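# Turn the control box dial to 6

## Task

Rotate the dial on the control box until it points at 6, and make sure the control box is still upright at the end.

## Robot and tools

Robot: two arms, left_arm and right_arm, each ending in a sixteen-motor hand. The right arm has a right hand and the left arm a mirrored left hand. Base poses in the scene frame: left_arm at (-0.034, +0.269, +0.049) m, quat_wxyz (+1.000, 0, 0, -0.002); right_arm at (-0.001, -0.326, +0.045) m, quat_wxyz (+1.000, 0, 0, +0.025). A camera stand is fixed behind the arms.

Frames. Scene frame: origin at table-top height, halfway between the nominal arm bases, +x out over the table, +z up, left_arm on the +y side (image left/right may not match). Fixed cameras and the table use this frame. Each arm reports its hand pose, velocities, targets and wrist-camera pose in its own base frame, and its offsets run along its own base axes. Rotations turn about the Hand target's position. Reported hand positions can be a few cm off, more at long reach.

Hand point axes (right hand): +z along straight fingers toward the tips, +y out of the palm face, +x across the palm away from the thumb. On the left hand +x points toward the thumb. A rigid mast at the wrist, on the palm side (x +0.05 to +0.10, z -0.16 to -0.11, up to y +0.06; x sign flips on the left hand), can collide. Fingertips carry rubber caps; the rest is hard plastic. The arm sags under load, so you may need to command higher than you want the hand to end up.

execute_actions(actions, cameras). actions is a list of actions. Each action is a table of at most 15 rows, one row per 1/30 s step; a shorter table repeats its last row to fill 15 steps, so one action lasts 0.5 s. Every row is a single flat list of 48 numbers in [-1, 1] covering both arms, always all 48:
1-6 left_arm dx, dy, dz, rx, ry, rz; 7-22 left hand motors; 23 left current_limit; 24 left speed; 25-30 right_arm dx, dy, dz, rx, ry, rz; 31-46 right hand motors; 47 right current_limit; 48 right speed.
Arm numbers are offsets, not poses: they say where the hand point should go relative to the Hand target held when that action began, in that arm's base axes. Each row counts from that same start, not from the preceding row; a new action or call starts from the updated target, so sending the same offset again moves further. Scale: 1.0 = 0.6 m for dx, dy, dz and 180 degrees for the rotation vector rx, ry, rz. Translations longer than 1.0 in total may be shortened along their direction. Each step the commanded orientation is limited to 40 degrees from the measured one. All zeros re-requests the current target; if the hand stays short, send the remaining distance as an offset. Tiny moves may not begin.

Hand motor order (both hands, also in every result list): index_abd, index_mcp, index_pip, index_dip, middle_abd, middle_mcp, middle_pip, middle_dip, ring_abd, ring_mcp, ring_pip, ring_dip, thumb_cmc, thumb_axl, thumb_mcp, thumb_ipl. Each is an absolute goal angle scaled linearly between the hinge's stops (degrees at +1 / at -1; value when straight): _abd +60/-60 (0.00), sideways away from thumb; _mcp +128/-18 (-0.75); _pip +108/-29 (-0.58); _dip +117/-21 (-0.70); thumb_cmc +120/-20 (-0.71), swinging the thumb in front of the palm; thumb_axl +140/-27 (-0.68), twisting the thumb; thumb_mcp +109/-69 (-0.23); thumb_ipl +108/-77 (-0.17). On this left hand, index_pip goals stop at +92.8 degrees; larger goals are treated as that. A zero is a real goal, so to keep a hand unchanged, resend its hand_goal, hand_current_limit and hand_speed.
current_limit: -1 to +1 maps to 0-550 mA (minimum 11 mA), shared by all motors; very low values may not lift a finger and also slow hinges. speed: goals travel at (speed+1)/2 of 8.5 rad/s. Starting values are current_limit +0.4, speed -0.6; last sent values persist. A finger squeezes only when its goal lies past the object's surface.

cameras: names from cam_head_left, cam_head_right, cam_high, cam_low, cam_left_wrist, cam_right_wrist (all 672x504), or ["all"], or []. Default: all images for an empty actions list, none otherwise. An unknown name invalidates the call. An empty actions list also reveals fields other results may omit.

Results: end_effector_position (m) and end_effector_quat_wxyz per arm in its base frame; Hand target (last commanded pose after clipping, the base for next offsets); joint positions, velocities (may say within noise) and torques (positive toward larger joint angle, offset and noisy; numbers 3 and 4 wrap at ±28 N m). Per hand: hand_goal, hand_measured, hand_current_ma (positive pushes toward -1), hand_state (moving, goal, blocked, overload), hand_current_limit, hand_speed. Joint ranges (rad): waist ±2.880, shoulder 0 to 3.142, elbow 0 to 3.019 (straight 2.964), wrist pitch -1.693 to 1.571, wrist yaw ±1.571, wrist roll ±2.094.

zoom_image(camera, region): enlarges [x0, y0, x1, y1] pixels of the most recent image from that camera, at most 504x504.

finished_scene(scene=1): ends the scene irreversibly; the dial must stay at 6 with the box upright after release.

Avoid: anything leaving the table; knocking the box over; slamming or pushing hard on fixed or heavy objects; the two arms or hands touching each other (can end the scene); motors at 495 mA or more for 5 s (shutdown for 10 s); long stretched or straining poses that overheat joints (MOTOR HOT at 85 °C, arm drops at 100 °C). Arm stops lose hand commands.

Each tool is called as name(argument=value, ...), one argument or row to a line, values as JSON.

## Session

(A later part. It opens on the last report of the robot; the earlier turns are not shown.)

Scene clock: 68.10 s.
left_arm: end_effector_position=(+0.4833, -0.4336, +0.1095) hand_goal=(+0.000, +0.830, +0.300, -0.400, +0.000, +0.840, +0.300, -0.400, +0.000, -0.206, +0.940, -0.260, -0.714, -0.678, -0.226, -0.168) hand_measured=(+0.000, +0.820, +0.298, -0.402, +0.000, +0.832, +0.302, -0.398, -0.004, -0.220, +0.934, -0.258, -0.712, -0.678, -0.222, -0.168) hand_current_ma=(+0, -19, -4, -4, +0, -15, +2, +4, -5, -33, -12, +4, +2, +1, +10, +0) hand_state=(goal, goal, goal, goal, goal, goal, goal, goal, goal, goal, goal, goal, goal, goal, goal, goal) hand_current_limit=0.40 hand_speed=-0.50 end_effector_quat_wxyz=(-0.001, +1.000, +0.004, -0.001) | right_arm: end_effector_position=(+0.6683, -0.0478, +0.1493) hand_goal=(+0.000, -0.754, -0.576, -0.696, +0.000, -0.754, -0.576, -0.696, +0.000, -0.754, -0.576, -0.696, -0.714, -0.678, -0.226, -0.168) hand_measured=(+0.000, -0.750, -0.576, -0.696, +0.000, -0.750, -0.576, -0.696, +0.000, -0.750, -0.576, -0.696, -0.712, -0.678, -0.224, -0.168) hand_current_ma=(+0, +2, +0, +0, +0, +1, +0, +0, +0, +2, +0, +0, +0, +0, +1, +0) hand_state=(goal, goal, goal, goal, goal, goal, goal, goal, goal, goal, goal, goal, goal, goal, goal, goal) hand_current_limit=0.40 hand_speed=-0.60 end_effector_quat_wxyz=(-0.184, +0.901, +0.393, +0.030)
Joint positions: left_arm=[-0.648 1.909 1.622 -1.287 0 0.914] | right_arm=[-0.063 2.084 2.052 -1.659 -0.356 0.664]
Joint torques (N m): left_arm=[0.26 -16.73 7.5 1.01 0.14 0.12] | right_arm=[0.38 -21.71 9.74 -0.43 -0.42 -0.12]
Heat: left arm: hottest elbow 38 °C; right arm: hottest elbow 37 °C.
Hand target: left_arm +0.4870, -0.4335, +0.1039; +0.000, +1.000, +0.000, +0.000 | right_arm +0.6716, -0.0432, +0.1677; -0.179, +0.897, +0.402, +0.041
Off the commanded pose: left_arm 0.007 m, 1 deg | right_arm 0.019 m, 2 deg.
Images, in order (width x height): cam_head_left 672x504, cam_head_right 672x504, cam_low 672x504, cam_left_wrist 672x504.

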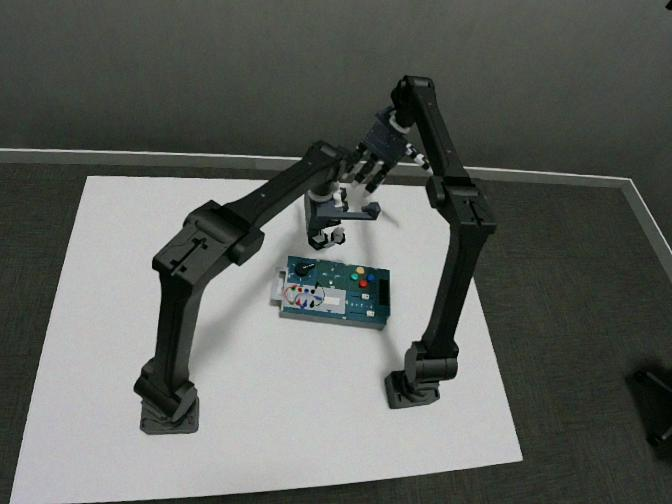

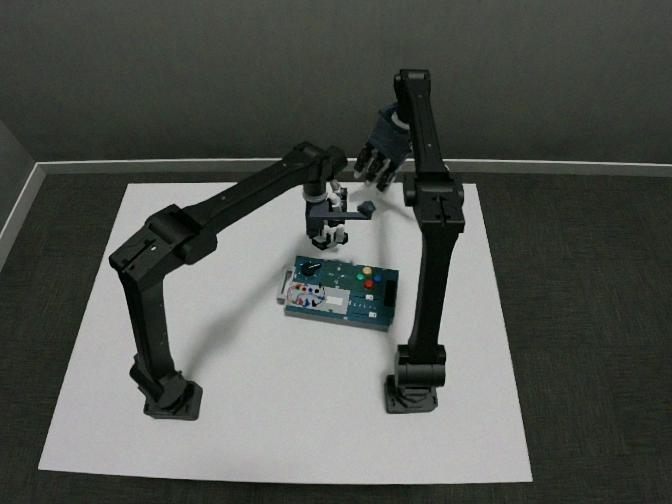

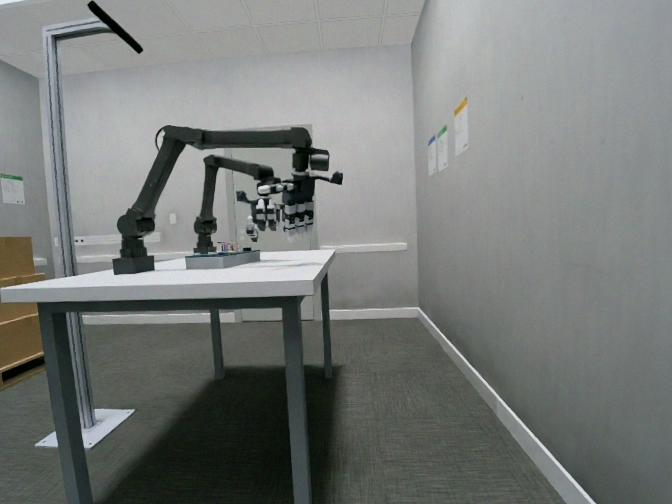

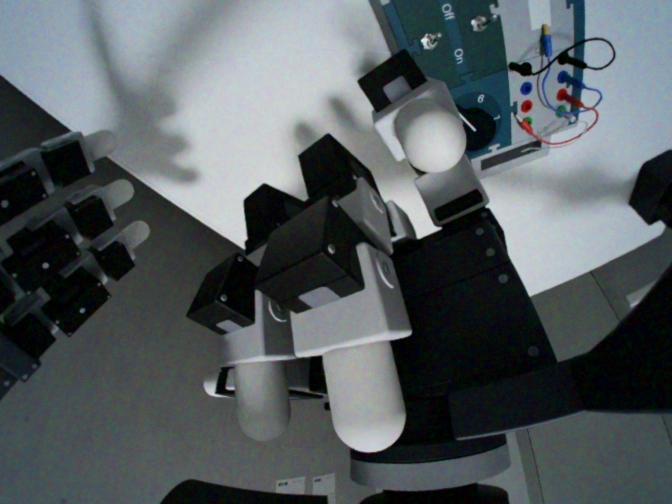

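execute_actions(
  actions=[
    [[0,0,-0.042,0,0,0, 0,0.83,0.3,-0.4,0,0.84,0.3,-0.4,0,-0.205,0.94,-0.26,-0.714,-0.678,-0.226,-0.168,0.4,-0.5, 0,0,0,0,0,0, 0,-0.754,-0.576,-0.696,0,-0.754,-0.576,-0.696,0,-0.754,-0.576,-0.696,-0.714,-0.678,-0.226,-0.168,0.4,-0.6]],
  ],
  cameras=["cam_left_wrist","cam_head_left","cam_head_right","cam_low"],
)

zoom_image(
  camera="cam_left_wrist",
  region=[340, 0, 540, 180],
)

zoom_image(
  camera="cam_head_left",
  region=[270, 210, 350, 290],
)

zoom_image(
  camera="cam_head_right",
  region=[270, 210, 350, 290],
)

zoom_image(
  camera="cam_low",
  region=[220, 220, 280, 265],
)

Scene clock: 69.13 s.
left_arm: end_effector_position=(+0.4828, -0.4333, +0.0811) hand_goal=(+0.000, +0.830, +0.300, -0.400, +0.000, +0.840, +0.300, -0.400, +0.000, -0.206, +0.940, -0.260, -0.714, -0.678, -0.226, -0.168) hand_measured=(+0.000, +0.820, +0.298, -0.402, +0.000, +0.832, +0.302, -0.398, -0.004, -0.220, +0.934, -0.258, -0.712, -0.678, -0.222, -0.168) hand_current_ma=(+0, -19, -4, -4, +0, -15, +2, +4, -5, -33, -12, +4, +2, +1, +10, +0) hand_state=(goal, goal, goal, goal, goal, goal, goal, goal, goal, goal, goal, goal, goal, goal, goal, goal) hand_current_limit=0.40 hand_speed=-0.50 end_effector_quat_wxyz=(-0.003, +1.000, +0.004, -0.003) | right_arm: end_effector_position=(+0.6683, -0.0478, +0.1493) hand_goal=(+0.000, -0.754, -0.576, -0.696, +0.000, -0.754, -0.576, -0.696, +0.000, -0.754, -0.576, -0.696, -0.714, -0.678, -0.226, -0.168) hand_measured=(+0.000, -0.750, -0.576, -0.696, +0.000, -0.750, -0.576, -0.696, +0.000, -0.750, -0.576, -0.696, -0.712, -0.678, -0.224, -0.168) hand_current_ma=(+0, +2, +0, +0, +0, +1, +0, +0, +0, +2, +0, +0, +0, +0, +1, +0) hand_state=(goal, goal, goal, goal, goal, goal, goal, goal, goal, goal, goal, goal, goal, goal, goal, goal) hand_current_limit=0.40 hand_speed=-0.60 end_effector_quat_wxyz=(-0.184, +0.901, +0.393, +0.030)
Joint positions: left_arm=[-0.648 1.934 1.584 -1.228 0 0.914] | right_arm=[-0.063 2.084 2.052 -1.659 -0.356 0.664]
Joint torques (N m): left_arm=[0.21 -17.55 7.47 0.94 0.12 0.12] | right_arm=[0.32 -21.71 9.74 -0.4 -0.42 -0.12]
Heat: left arm: hottest elbow 38 °C; right arm: hottest elbow 37 °C.
Hand target: left_arm +0.4869, -0.4334, +0.0785; +0.000, +1.000, +0.000, +0.000 | right_arm +0.6716, -0.0432, +0.1677; -0.179, +0.897, +0.402, +0.041
Off the commanded pose: left_arm 0.005 m, 1 deg | right_arm 0.019 m, 2 deg.
Images, in order (width x height): cam_head_left 672x504, cam_head_right 672x504, cam_low 672x504, cam_left_wrist 672x504.

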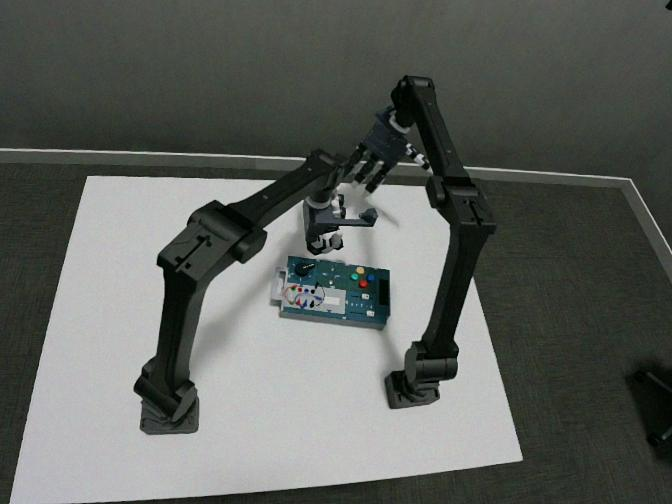

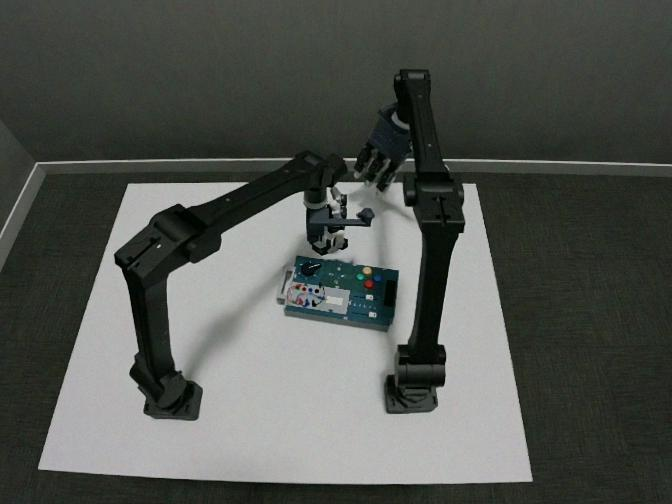

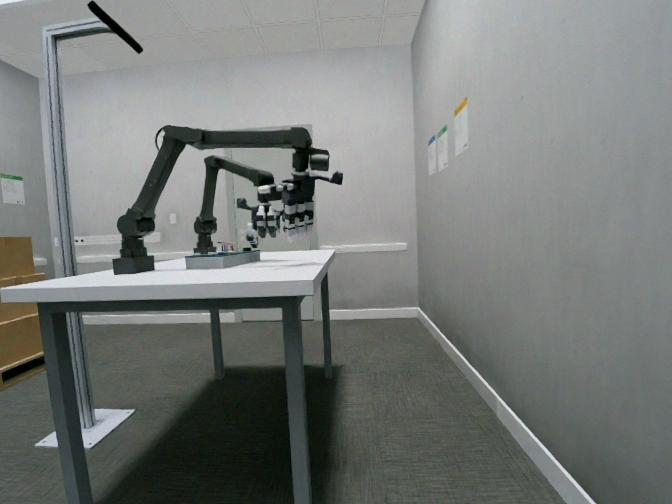

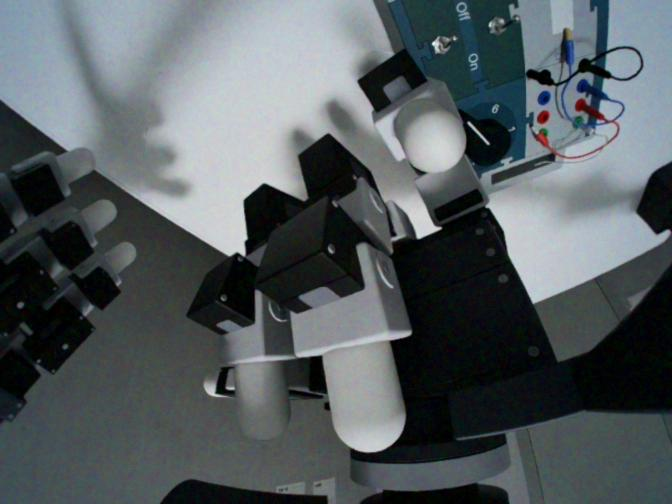

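Scaled by 2.520 from the camera's 672x504 image, which has a finer 960x720 frame.

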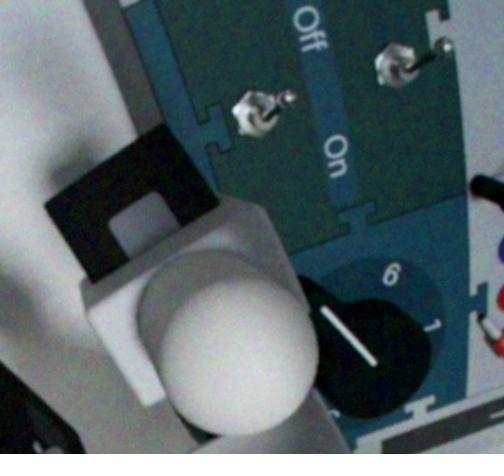

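Scaled by 6.300 from the camera's 672x504 image, which has a finer 960x720 frame.

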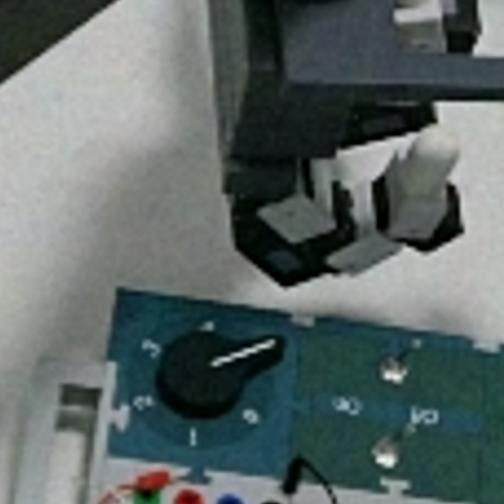

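Scaled by 6.300 from the camera's 672x504 image, which has a finer 960x720 frame.

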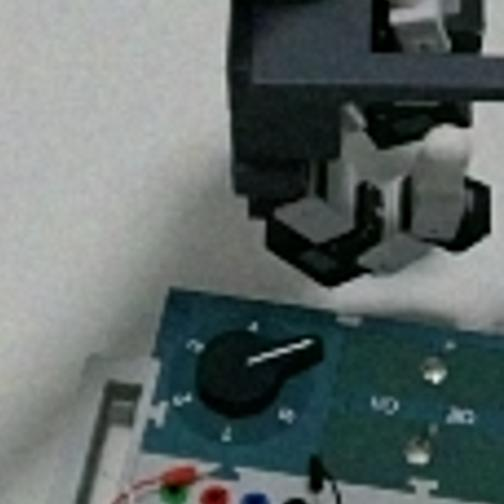

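Scaled by 8.400 from the camera's 672x504 image, which has a finer 960x720 frame.

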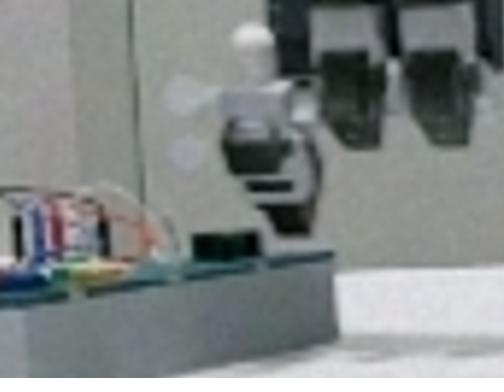

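execute_actions(
  actions=[
    [[0,0,-0.014,0,0,0, 0,0.83,0.3,-0.4,0,0.84,0.3,-0.4,0,-0.205,0.94,-0.26,-0.714,-0.678,-0.226,-0.168,0.7,-0.5, 0,0,0,0,0,0, 0,-0.754,-0.576,-0.696,0,-0.754,-0.576,-0.696,0,-0.754,-0.576,-0.696,-0.714,-0.678,-0.226,-0.168,0.4,-0.6]],
  ],
  cameras=["cam_low","cam_head_left"],
)

zoom_image(
  camera="cam_low",
  region=[220, 220, 280, 265],
)

zoom_image(
  camera="cam_head_left",
  region=[270, 210, 350, 290],
)

Scene clock: 70.07 s.
left_arm: end_effector_position=(+0.4841, -0.4343, +0.0788) hand_goal=(+0.000, +0.830, +0.300, -0.400, +0.000, +0.840, +0.300, -0.400, +0.000, -0.206, +0.940, -0.260, -0.714, -0.678, -0.226, -0.168) hand_measured=(+0.000, +0.820, +0.298, -0.402, +0.000, +0.832, +0.302, -0.398, -0.004, -0.220, +0.934, -0.258, -0.712, -0.678, -0.222, -0.168) hand_current_ma=(+0, -19, -4, -4, +0, -15, +2, +4, -5, -33, -12, +4, +2, +1, +10, +0) hand_state=(goal, goal, goal, goal, goal, goal, goal, goal, goal, goal, goal, goal, goal, goal, goal, goal) hand_current_limit=0.70 hand_speed=-0.50 end_effector_quat_wxyz=(+0.001, +1.000, +0.004, +0.001) | right_arm: end_effector_position=(+0.6683, -0.0478, +0.1493) hand_goal=(+0.000, -0.754, -0.576, -0.696, +0.000, -0.754, -0.576, -0.696, +0.000, -0.754, -0.576, -0.696, -0.714, -0.678, -0.226, -0.168) hand_measured=(+0.000, -0.750, -0.576, -0.696, +0.000, -0.750, -0.576, -0.696, +0.000, -0.750, -0.576, -0.696, -0.712, -0.678, -0.224, -0.168) hand_current_ma=(+0, +2, +0, +0, +0, +1, +0, +0, +0, +2, +0, +0, +0, +0, +1, +0) hand_state=(goal, goal, goal, goal, goal, goal, goal, goal, goal, goal, goal, goal, goal, goal, goal, goal) hand_current_limit=0.40 hand_speed=-0.60 end_effector_quat_wxyz=(-0.184, +0.901, +0.393, +0.030)
Joint positions: left_arm=[-0.648 1.934 1.576 -1.209 0 0.914] | right_arm=[-0.063 2.084 2.052 -1.659 -0.356 0.664]
Joint torques (N m): left_arm=[0.26 -16.5 7.21 0.98 0.13 0.11] | right_arm=[0.32 -21.83 9.73 -0.44 -0.42 -0.12]
Heat: left arm: hottest elbow 38 °C; right arm: hottest elbow 37 °C.
Hand target: left_arm +0.4869, -0.4334, +0.0703; +0.000, +1.000, +0.000, +0.000 | right_arm +0.6716, -0.0432, +0.1677; -0.179, +0.897, +0.402, +0.041
Off the commanded pose: left_arm 0.009 m, 1 deg | right_arm 0.019 m, 2 deg.
Images, in order (width x height): cam_head_left 672x504, cam_low 672x504.

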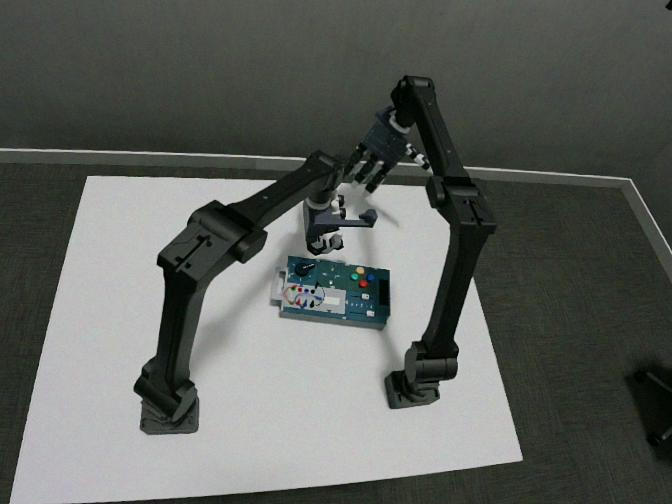

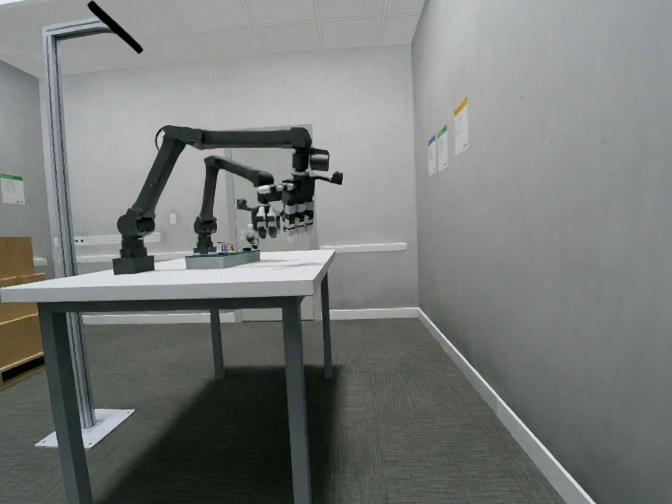

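Scaled by 8.400 from the camera's 672x504 image, which has a finer 960x720 frame.

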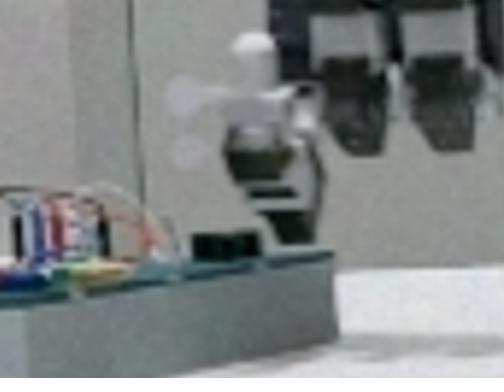

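Scaled by 6.300 from the camera's 672x504 image, which has a finer 960x720 frame.

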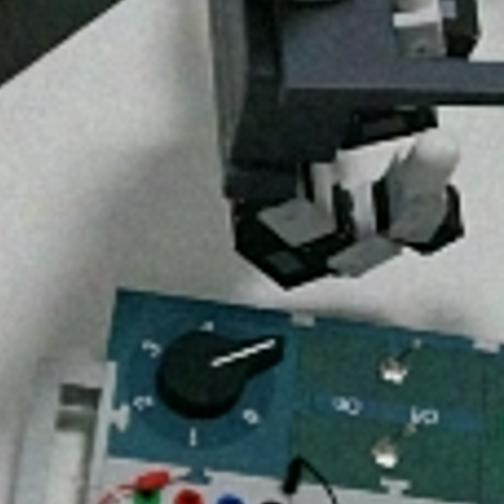

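execute_actions(
  actions=[
    [[0,0,-0.01,0,0,0,0,0.83,0.3,-0.4,0,0.84,0.3,-0.4,0,-0.205,0.94,-0.26,-0.714,-0.678,-0.226,-0.168,0.7,-0.5,0,0,0,0,0,0,0,-0.754,-0.576,-0.696,0,-0.754,-0.576,-0.696,0,-0.754,-0.576,-0.696,-0.714,-0.678,-0.226,-0.168,0.4,-0.6]],
  ],
  cameras=["all"],
)

Scene clock: 71.43 s.
left_arm: end_effector_position=(+0.4839, -0.4341, +0.0714) hand_goal=(+0.000, +0.830, +0.300, -0.400, +0.000, +0.840, +0.300, -0.400, +0.000, -0.206, +0.940, -0.260, -0.714, -0.678, -0.226, -0.168) hand_measured=(+0.000, +0.820, +0.298, -0.402, +0.000, +0.832, +0.302, -0.398, -0.004, -0.220, +0.934, -0.258, -0.712, -0.678, -0.222, -0.168) hand_current_ma=(+0, -19, -4, -4, +0, -15, +2, +4, -5, -33, -12, +4, +2, +1, +10, +0) hand_state=(goal, goal, goal, goal, goal, goal, goal, goal, goal, goal, goal, goal, goal, goal, goal, goal) hand_current_limit=0.70 hand_speed=-0.50 end_effector_quat_wxyz=(+0.000, +1.000, +0.004, +0.000) | right_arm: end_effector_position=(+0.6683, -0.0478, +0.1493) hand_goal=(+0.000, -0.754, -0.576, -0.696, +0.000, -0.754, -0.576, -0.696, +0.000, -0.754, -0.576, -0.696, -0.714, -0.678, -0.226, -0.168) hand_measured=(+0.000, -0.750, -0.576, -0.696, +0.000, -0.750, -0.576, -0.696, +0.000, -0.750, -0.576, -0.696, -0.712, -0.678, -0.224, -0.168) hand_current_ma=(+0, +2, +0, +0, +0, +1, +0, +0, +0, +2, +0, +0, +0, +0, +1, +0) hand_state=(goal, goal, goal, goal, goal, goal, goal, goal, goal, goal, goal, goal, goal, goal, goal, goal) hand_current_limit=0.40 hand_speed=-0.60 end_effector_quat_wxyz=(-0.184, +0.901, +0.393, +0.030)
Joint positions: left_arm=[-0.648 1.942 1.567 -1.196 0 0.914] | right_arm=[-0.063 2.084 2.052 -1.659 -0.356 0.664]
Joint torques (N m): left_arm=[0.26 -16.56 7.17 0.98 0.14 0.11] | right_arm=[0.32 -21.77 9.72 -0.43 -0.42 -0.12]
Heat: left arm: hottest elbow 38 °C; right arm: hottest elbow 37 °C.
Hand target: left_arm +0.4868, -0.4334, +0.0640; -0.001, +1.000, +0.000, +0.000 | right_arm +0.6716, -0.0432, +0.1677; -0.179, +0.897, +0.402, +0.041
Off the commanded pose: left_arm 0.008 m, 1 deg | right_arm 0.019 m, 2 deg.

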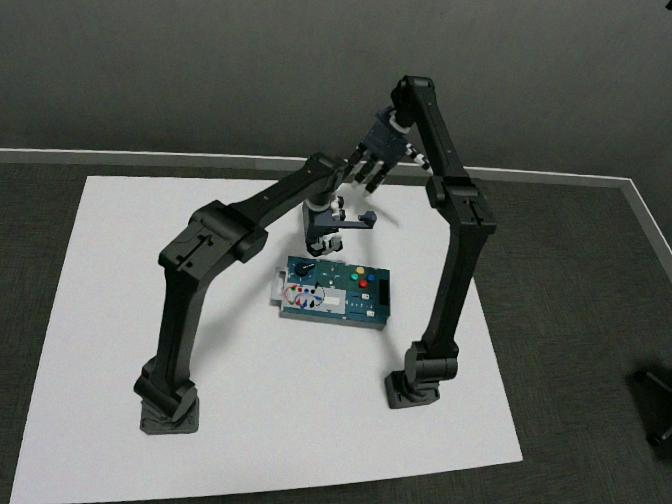

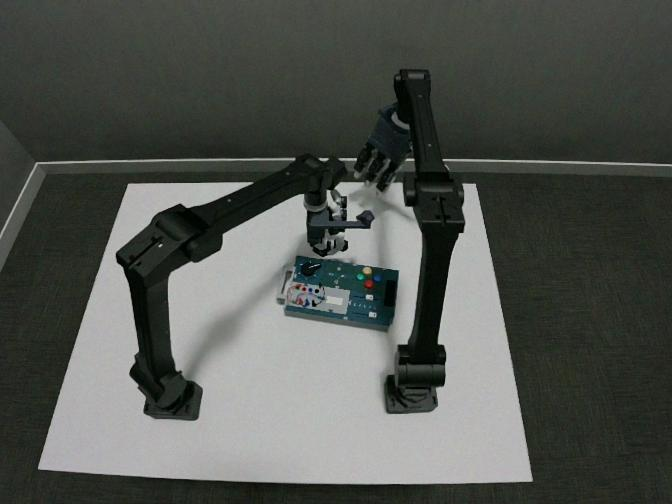

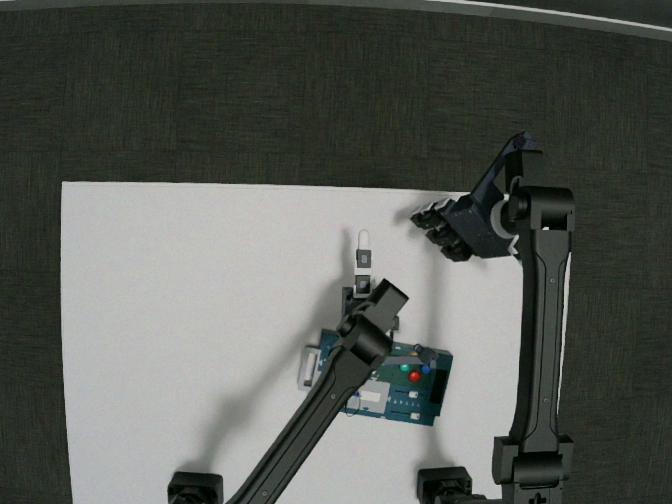

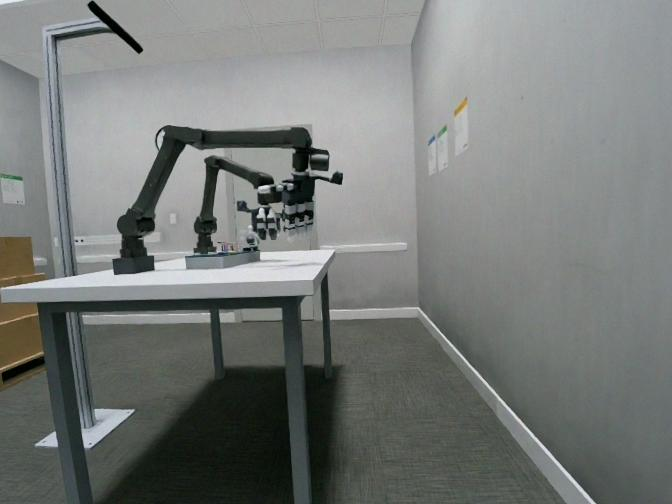

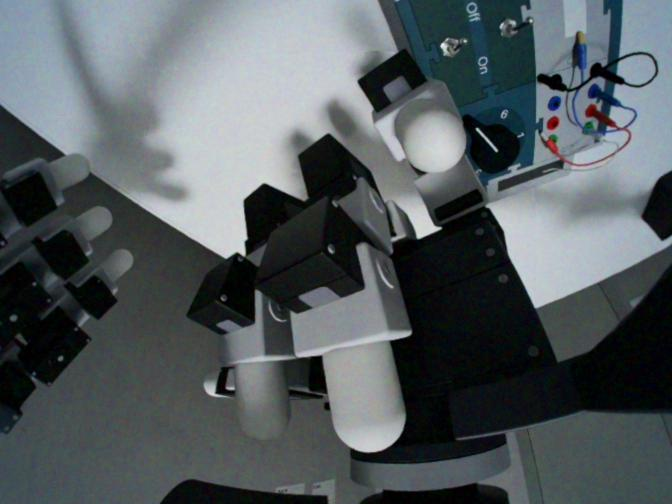

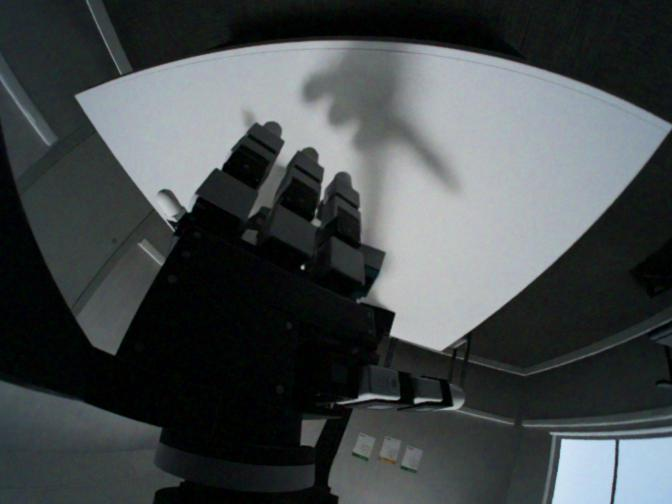

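zoom_image(
  camera="cam_low",
  region=[220, 220, 280, 265],
)

zoom_image(
  camera="cam_head_left",
  region=[270, 210, 350, 290],
)

zoom_image(
  camera="cam_left_wrist",
  region=[340, 40, 620, 250],
)

Scaled by 8.400 from the camera's 672x504 image, which has a finer 960x720 frame.

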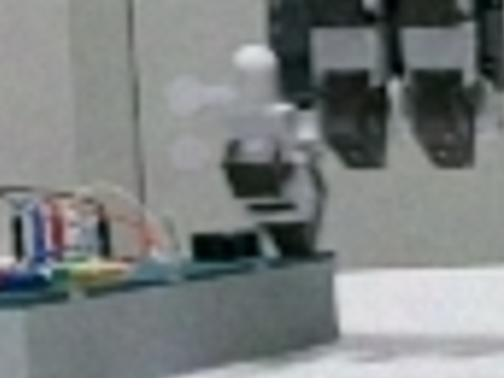

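Scaled by 6.300 from the camera's 672x504 image, which has a finer 960x720 frame.

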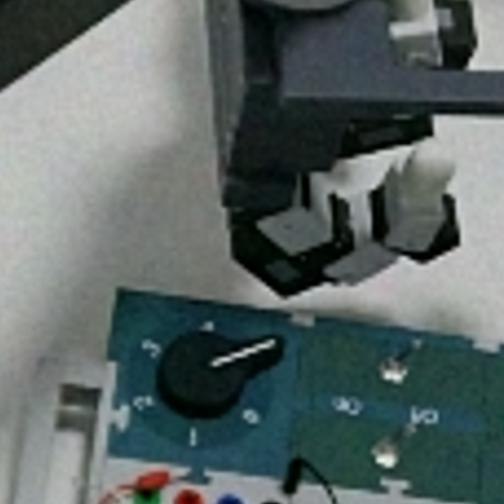

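Scaled by 1.800 from the camera's 672x504 image, which has a finer 960x720 frame.

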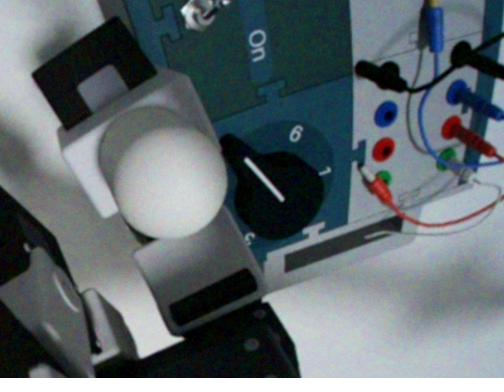

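execute_actions(
  actions=[
    [[-0.02,0.005,0.008,0,0,0,0,0.83,0.3,-0.4,0,0.84,0.3,-0.4,0,-0.205,0.94,-0.26,-0.714,-0.678,-0.226,-0.168,0.7,-0.5,0,0,0,0,0,0,0,-0.754,-0.576,-0.696,0,-0.754,-0.576,-0.696,0,-0.754,-0.576,-0.696,-0.714,-0.678,-0.226,-0.168,0.4,-0.6]],
  ],
  cameras=["all"],
)

zoom_image(
  camera="cam_low",
  region=[220, 220, 280, 265],
)

zoom_image(
  camera="cam_head_left",
  region=[270, 210, 350, 290],
)

zoom_image(
  camera="cam_left_wrist",
  region=[340, 40, 620, 250],
)

Scene clock: 72.57 s.
left_arm: end_effector_position=(+0.4781, -0.4290, +0.0605) hand_goal=(+0.000, +0.830, +0.300, -0.400, +0.000, +0.840, +0.300, -0.400, +0.000, -0.206, +0.940, -0.260, -0.714, -0.678, -0.226, -0.168) hand_measured=(+0.000, +0.820, +0.298, -0.402, +0.000, +0.832, +0.302, -0.398, -0.004, -0.212, +0.934, -0.258, -0.712, -0.678, -0.222, -0.168) hand_current_ma=(+0, -19, -4, -4, +0, -15, +2, +4, -4, -11, -12, +4, +2, +1, +10, +0) hand_state=(goal, goal, goal, goal, goal, goal, goal, goal, goal, goal, goal, goal, goal, goal, goal, goal) hand_current_limit=0.70 hand_speed=-0.50 end_effector_quat_wxyz=(-0.005, +1.000, +0.004, -0.005) | right_arm: end_effector_position=(+0.6683, -0.0478, +0.1493) hand_goal=(+0.000, -0.754, -0.576, -0.696, +0.000, -0.754, -0.576, -0.696, +0.000, -0.754, -0.576, -0.696, -0.714, -0.678, -0.226, -0.168) hand_measured=(+0.000, -0.750, -0.576, -0.696, +0.000, -0.750, -0.576, -0.696, +0.000, -0.750, -0.576, -0.696, -0.712, -0.678, -0.224, -0.168) hand_current_ma=(+0, +2, +0, +0, +0, +1, +0, +0, +0, +2, +0, +0, +0, +0, +1, +0) hand_state=(goal, goal, goal, goal, goal, goal, goal, goal, goal, goal, goal, goal, goal, goal, goal, goal) hand_current_limit=0.40 hand_speed=-0.60 end_effector_quat_wxyz=(-0.184, +0.901, +0.393, +0.030)
Joint positions: left_arm=[-0.648 1.942 1.54 -1.183 -0.002 0.914] | right_arm=[-0.063 2.084 2.052 -1.659 -0.356 0.664]
Joint torques (N m): left_arm=[-0.5 -19.43 6.43 0.62 0.2 0.02] | right_arm=[0.32 -21.83 9.74 -0.42 -0.42 -0.12]
Heat: left arm: hottest elbow 38 °C; right arm: hottest elbow 37 °C.
Hand target: left_arm +0.4749, -0.4303, +0.0688; -0.001, +1.000, +0.000, +0.000 | right_arm +0.6716, -0.0432, +0.1677; -0.179, +0.897, +0.402, +0.041
Off the commanded pose: left_arm 0.009 m, 1 deg | right_arm 0.019 m, 2 deg.

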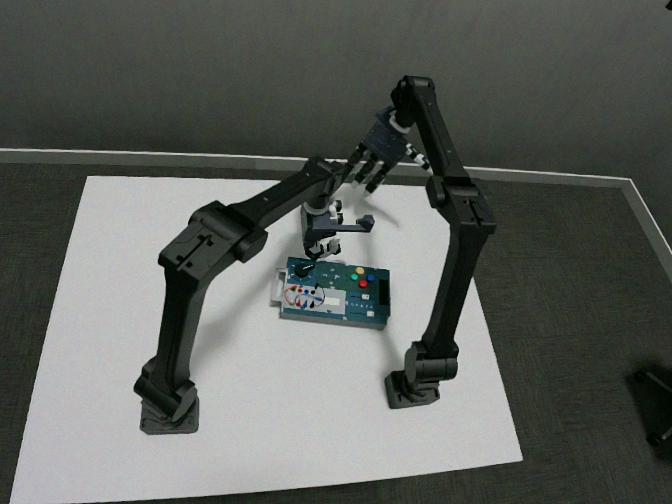

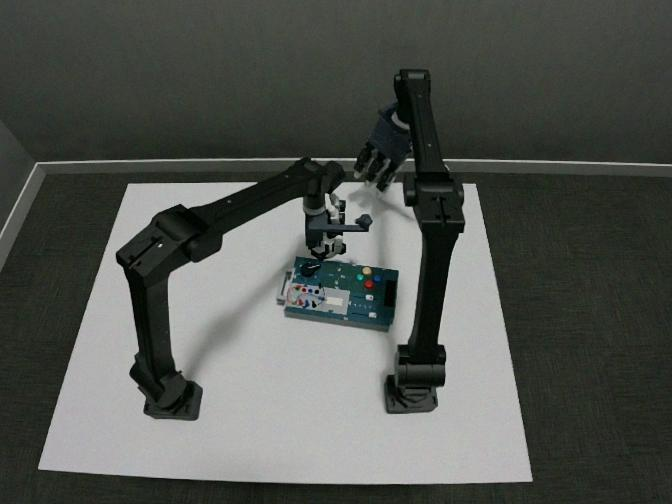

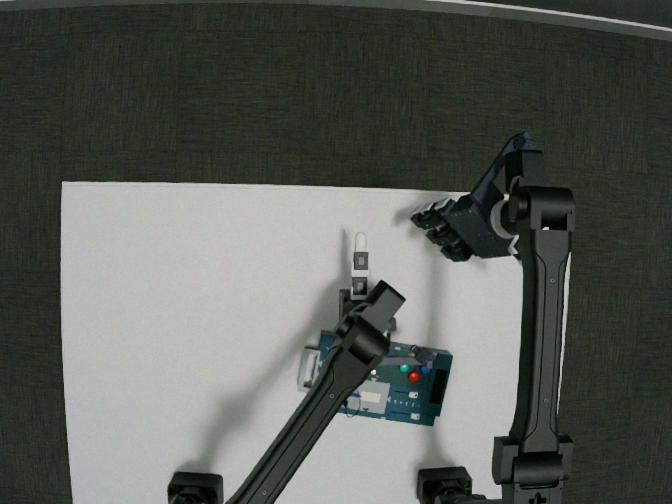

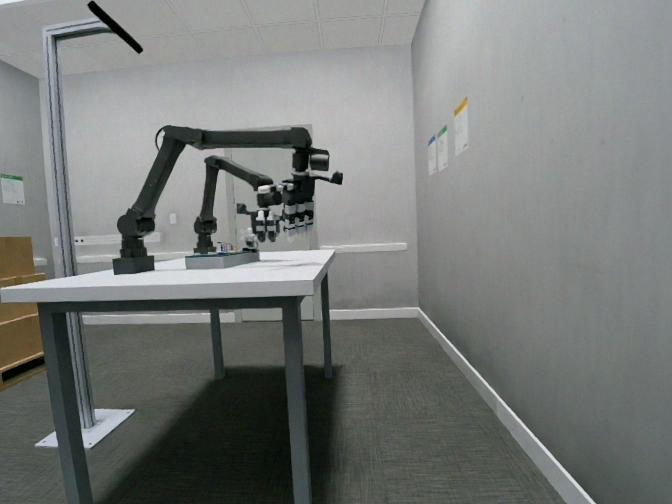

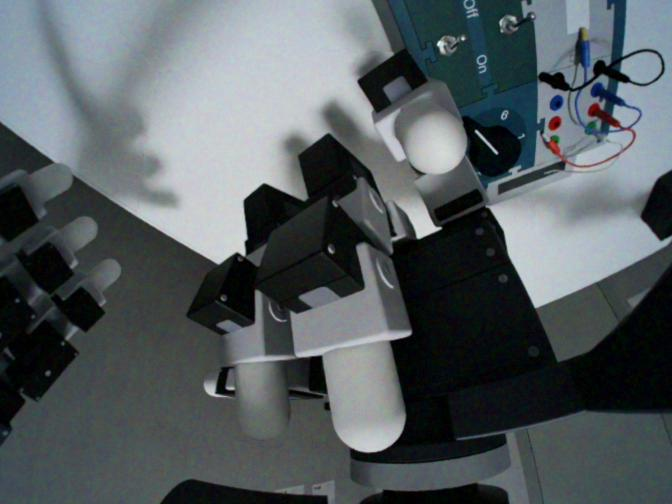

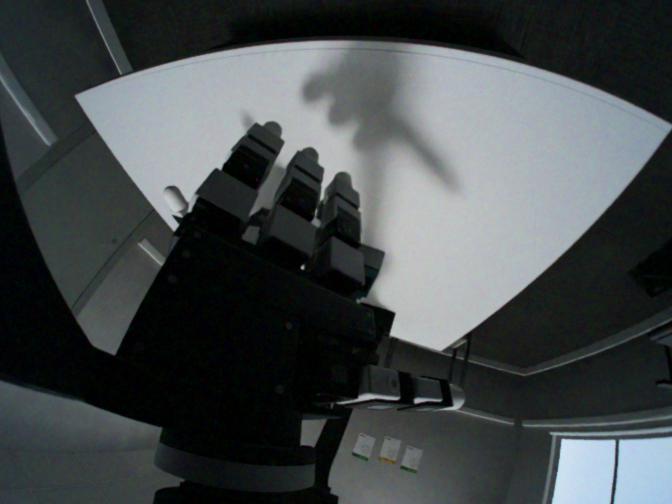

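Scaled by 8.400 from the camera's 672x504 image, which has a finer 960x720 frame.

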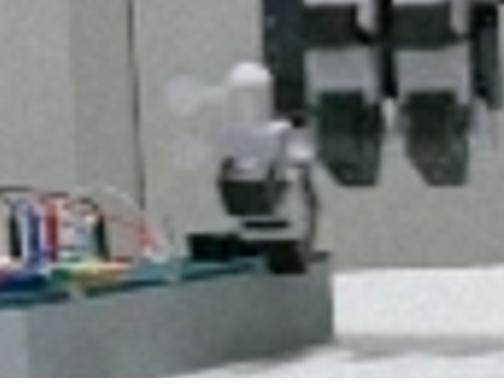

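Scaled by 6.300 from the camera's 672x504 image, which has a finer 960x720 frame.

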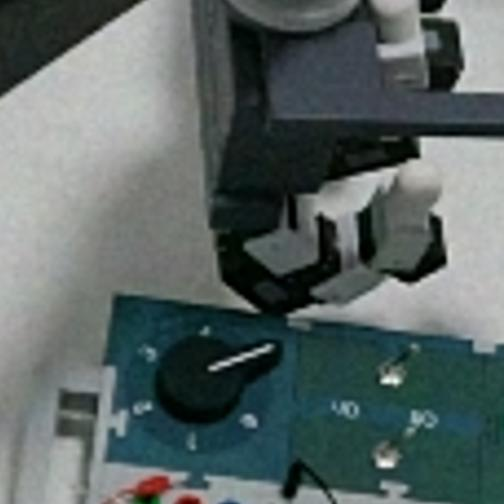

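Scaled by 1.800 from the camera's 672x504 image, which has a finer 960x720 frame.

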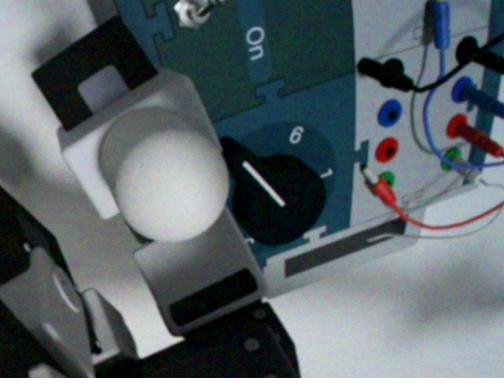

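execute_actions(
  actions=[
    [[0.012,0,0.03,0,0,0,0,0.83,0.3,-0.4,0,0.84,0.3,-0.4,0,-0.205,0.94,-0.26,-0.714,-0.678,-0.226,-0.168,0.7,-0.5,0,0,0,0,0,0,0,-0.754,-0.576,-0.696,0,-0.754,-0.576,-0.696,0,-0.754,-0.576,-0.696,-0.714,-0.678,-0.226,-0.168,0.4,-0.6]],
  ],
  cameras=["cam_low", "cam_head_left", "cam_left_wrist"],
)

zoom_image(
  camera="cam_low",
  region=[220, 220, 280, 265],
)

zoom_image(
  camera="cam_head_left",
  region=[270, 210, 350, 290],
)

Scene clock: 74.17 s.
left_arm: end_effector_position=(+0.4732, -0.4253, +0.0590) hand_goal=(+0.000, +0.830, +0.300, -0.400, +0.000, +0.840, +0.300, -0.400, +0.000, -0.206, +0.940, -0.260, -0.714, -0.678, -0.226, -0.168) hand_measured=(+0.000, +0.820, +0.298, -0.402, +0.000, +0.832, +0.302, -0.398, -0.004, -0.210, +0.934, -0.258, -0.712, -0.678, -0.222, -0.168) hand_current_ma=(+0, -19, -4, -4, +0, -15, +2, +4, -4, -5, -12, +4, +2, +1, +10, +0) hand_state=(goal, goal, goal, goal, goal, goal, goal, goal, goal, goal, goal, goal, goal, goal, goal, goal) hand_current_limit=0.70 hand_speed=-0.50 end_effector_quat_wxyz=(-0.013, +1.000, +0.004, -0.015) | right_arm: end_effector_position=(+0.6683, -0.0478, +0.1493) hand_goal=(+0.000, -0.754, -0.576, -0.696, +0.000, -0.754, -0.576, -0.696, +0.000, -0.754, -0.576, -0.696, -0.714, -0.678, -0.226, -0.168) hand_measured=(+0.000, -0.750, -0.576, -0.696, +0.000, -0.750, -0.576, -0.696, +0.000, -0.750, -0.576, -0.696, -0.712, -0.678, -0.224, -0.168) hand_current_ma=(+0, +2, +0, +0, +0, +1, +0, +0, +0, +2, +0, +0, +0, +0, +1, +0) hand_state=(goal, goal, goal, goal, goal, goal, goal, goal, goal, goal, goal, goal, goal, goal, goal, goal) hand_current_limit=0.40 hand_speed=-0.60 end_effector_quat_wxyz=(-0.184, +0.901, +0.393, +0.030)
Joint positions: left_arm=[-0.648 1.942 1.54 -1.208 -0.002 0.914] | right_arm=[-0.063 2.084 2.052 -1.659 -0.356 0.664]
Joint torques (N m): left_arm=[0.15 -19.6 9.57 -0.24 0.2 0.11] | right_arm=[0.32 -21.89 9.73 -0.42 -0.42 -0.13]
Heat: left arm: hottest elbow 38 °C; right arm: hottest elbow 37 °C.
Hand target: left_arm +0.4821, -0.4304, +0.0868; -0.001, +1.000, +0.000, +0.000 | right_arm +0.6716, -0.0432, +0.1677; -0.179, +0.897, +0.402, +0.041
Off the commanded pose: left_arm 0.030 m, 2 deg | right_arm 0.019 m, 2 deg.
Images, in order (width x height): cam_head_left 672x504, cam_low 672x504, cam_left_wrist 672x504.

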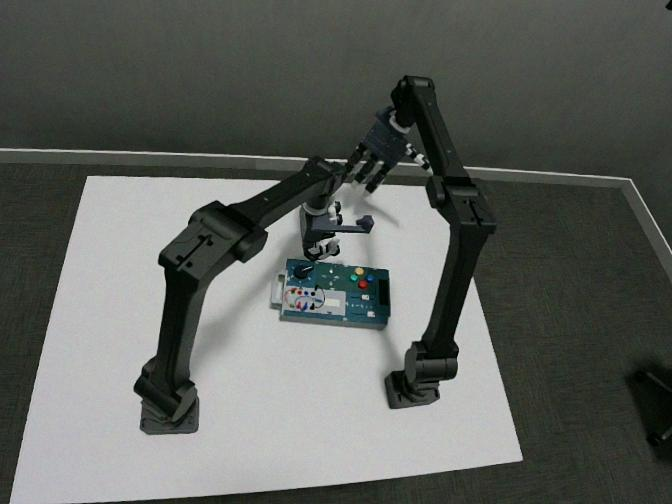

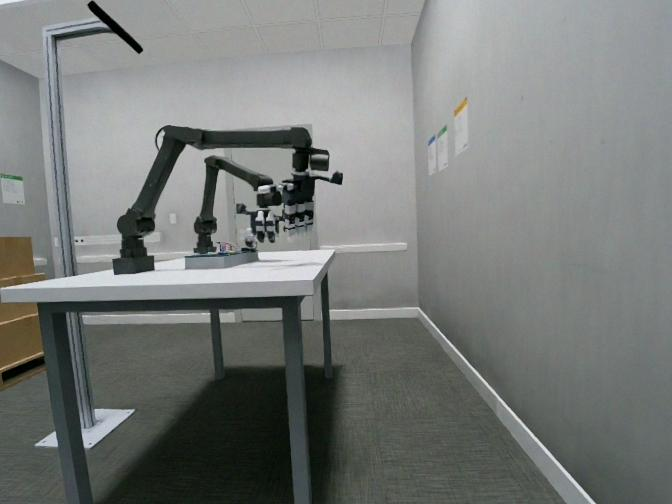

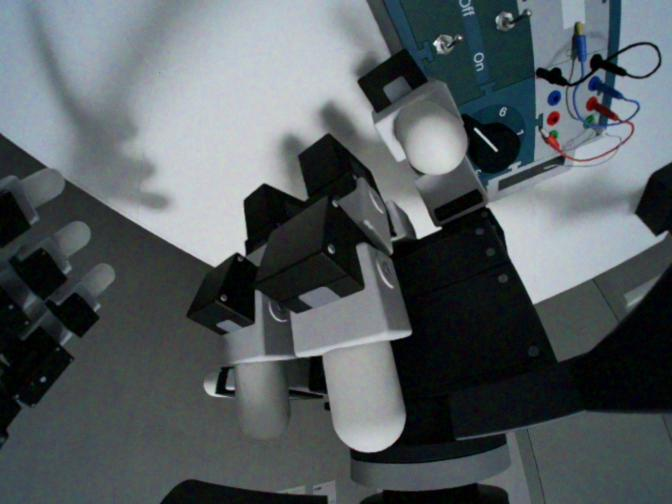

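Scaled by 8.400 from the camera's 672x504 image, which has a finer 960x720 frame.

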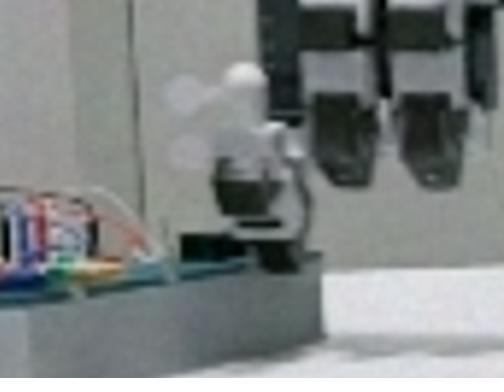

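Scaled by 6.300 from the camera's 672x504 image, which has a finer 960x720 frame.

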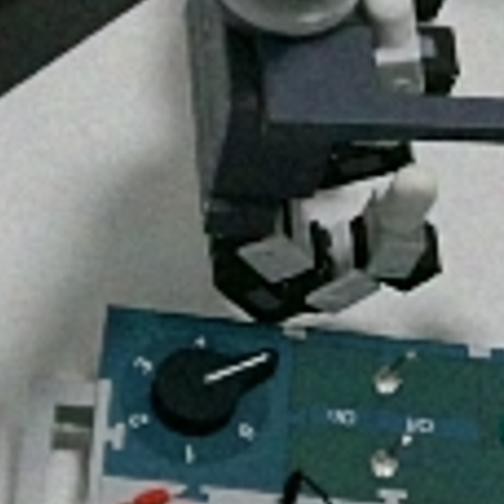

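execute_actions(
  actions=[
    [[0.02,0,0.03,0,0,0,0,0.83,0.3,-0.4,0,0.84,0.3,-0.4,0,-0.205,0.94,-0.26,-0.714,-0.678,-0.226,-0.168,0.7,-0.5,0,0,0,0,0,0,0,-0.754,-0.576,-0.696,0,-0.754,-0.576,-0.696,0,-0.754,-0.576,-0.696,-0.714,-0.678,-0.226,-0.168,0.4,-0.6]],
  ],
  cameras=["cam_low", "cam_head_left"],
)

zoom_image(
  camera="cam_low",
  region=[220, 220, 280, 265],
)

zoom_image(
  camera="cam_head_left",
  region=[270, 210, 350, 290],
)

Scene clock: 75.17 s.
left_arm: end_effector_position=(+0.4777, -0.4221, +0.0743) hand_goal=(+0.000, +0.830, +0.300, -0.400, +0.000, +0.840, +0.300, -0.400, +0.000, -0.206, +0.940, -0.260, -0.714, -0.678, -0.226, -0.168) hand_measured=(+0.000, +0.820, +0.298, -0.402, +0.000, +0.832, +0.302, -0.398, -0.004, -0.210, +0.934, -0.258, -0.712, -0.678, -0.222, -0.168) hand_current_ma=(+0, -19, -4, -4, +0, -15, +2, +4, -4, -5, -12, +4, +2, +1, +10, +0) hand_state=(goal, goal, goal, goal, goal, goal, goal, goal, goal, goal, goal, goal, goal, goal, goal, goal) hand_current_limit=0.70 hand_speed=-0.50 end_effector_quat_wxyz=(-0.018, +1.000, +0.004, -0.023) | right_arm: end_effector_position=(+0.6683, -0.0478, +0.1493) hand_goal=(+0.000, -0.754, -0.576, -0.696, +0.000, -0.754, -0.576, -0.696, +0.000, -0.754, -0.576, -0.696, -0.714, -0.678, -0.226, -0.168) hand_measured=(+0.000, -0.750, -0.576, -0.696, +0.000, -0.750, -0.576, -0.696, +0.000, -0.750, -0.576, -0.696, -0.712, -0.678, -0.224, -0.168) hand_current_ma=(+0, +2, +0, +0, +0, +1, +0, +0, +0, +2, +0, +0, +0, +0, +1, +0) hand_state=(goal, goal, goal, goal, goal, goal, goal, goal, goal, goal, goal, goal, goal, goal, goal, goal) hand_current_limit=0.40 hand_speed=-0.60 end_effector_quat_wxyz=(-0.184, +0.901, +0.393, +0.030)
Joint positions: left_arm=[-0.638 1.942 1.586 -1.273 -0.002 0.925] | right_arm=[-0.063 2.084 2.052 -1.659 -0.356 0.664]
Joint torques (N m): left_arm=[0.32 -19.25 10.85 0.16 0.19 0.12] | right_arm=[0.32 -21.89 9.74 -0.43 -0.42 -0.13]
Heat: left arm: hottest elbow 38 °C; right arm: hottest elbow 37 °C.
Hand target: left_arm +0.4941, -0.4304, +0.1048; -0.001, +1.000, +0.000, +0.000 | right_arm +0.6716, -0.0432, +0.1677; -0.179, +0.897, +0.402, +0.041
Off the commanded pose: left_arm 0.036 m, 3 deg | right_arm 0.019 m, 2 deg.
Images, in order (width x height): cam_head_left 672x504, cam_low 672x504.

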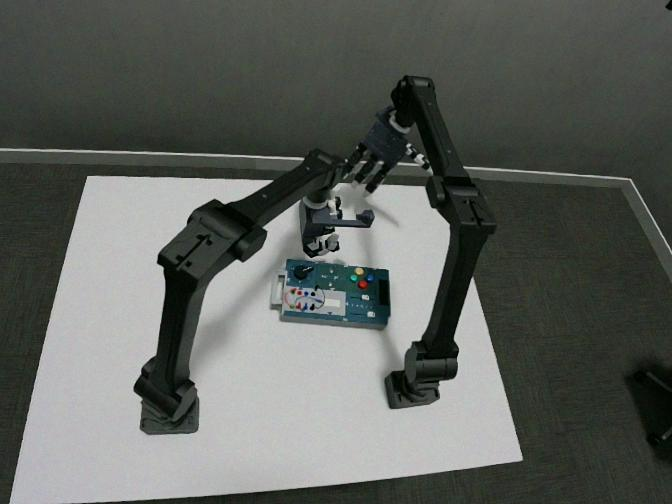

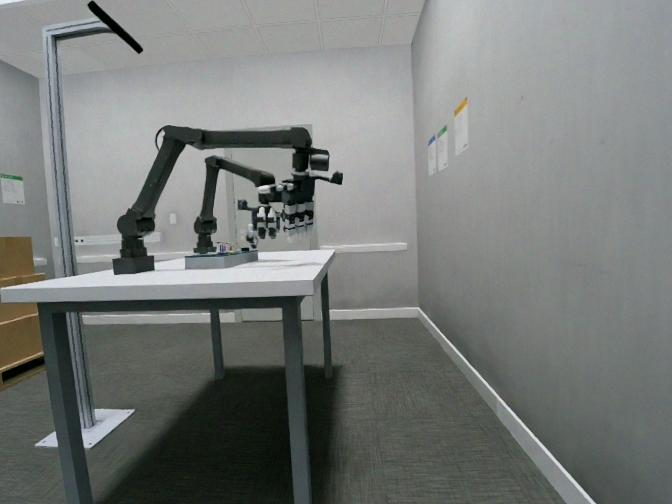

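Scaled by 8.400 from the camera's 672x504 image, which has a finer 960x720 frame.

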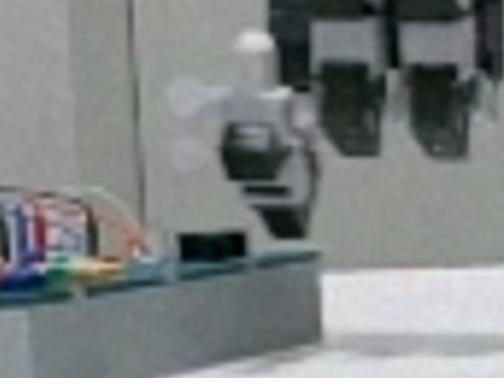

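Scaled by 6.300 from the camera's 672x504 image, which has a finer 960x720 frame.

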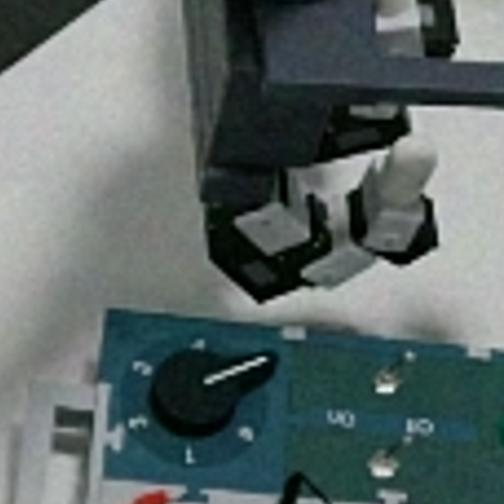

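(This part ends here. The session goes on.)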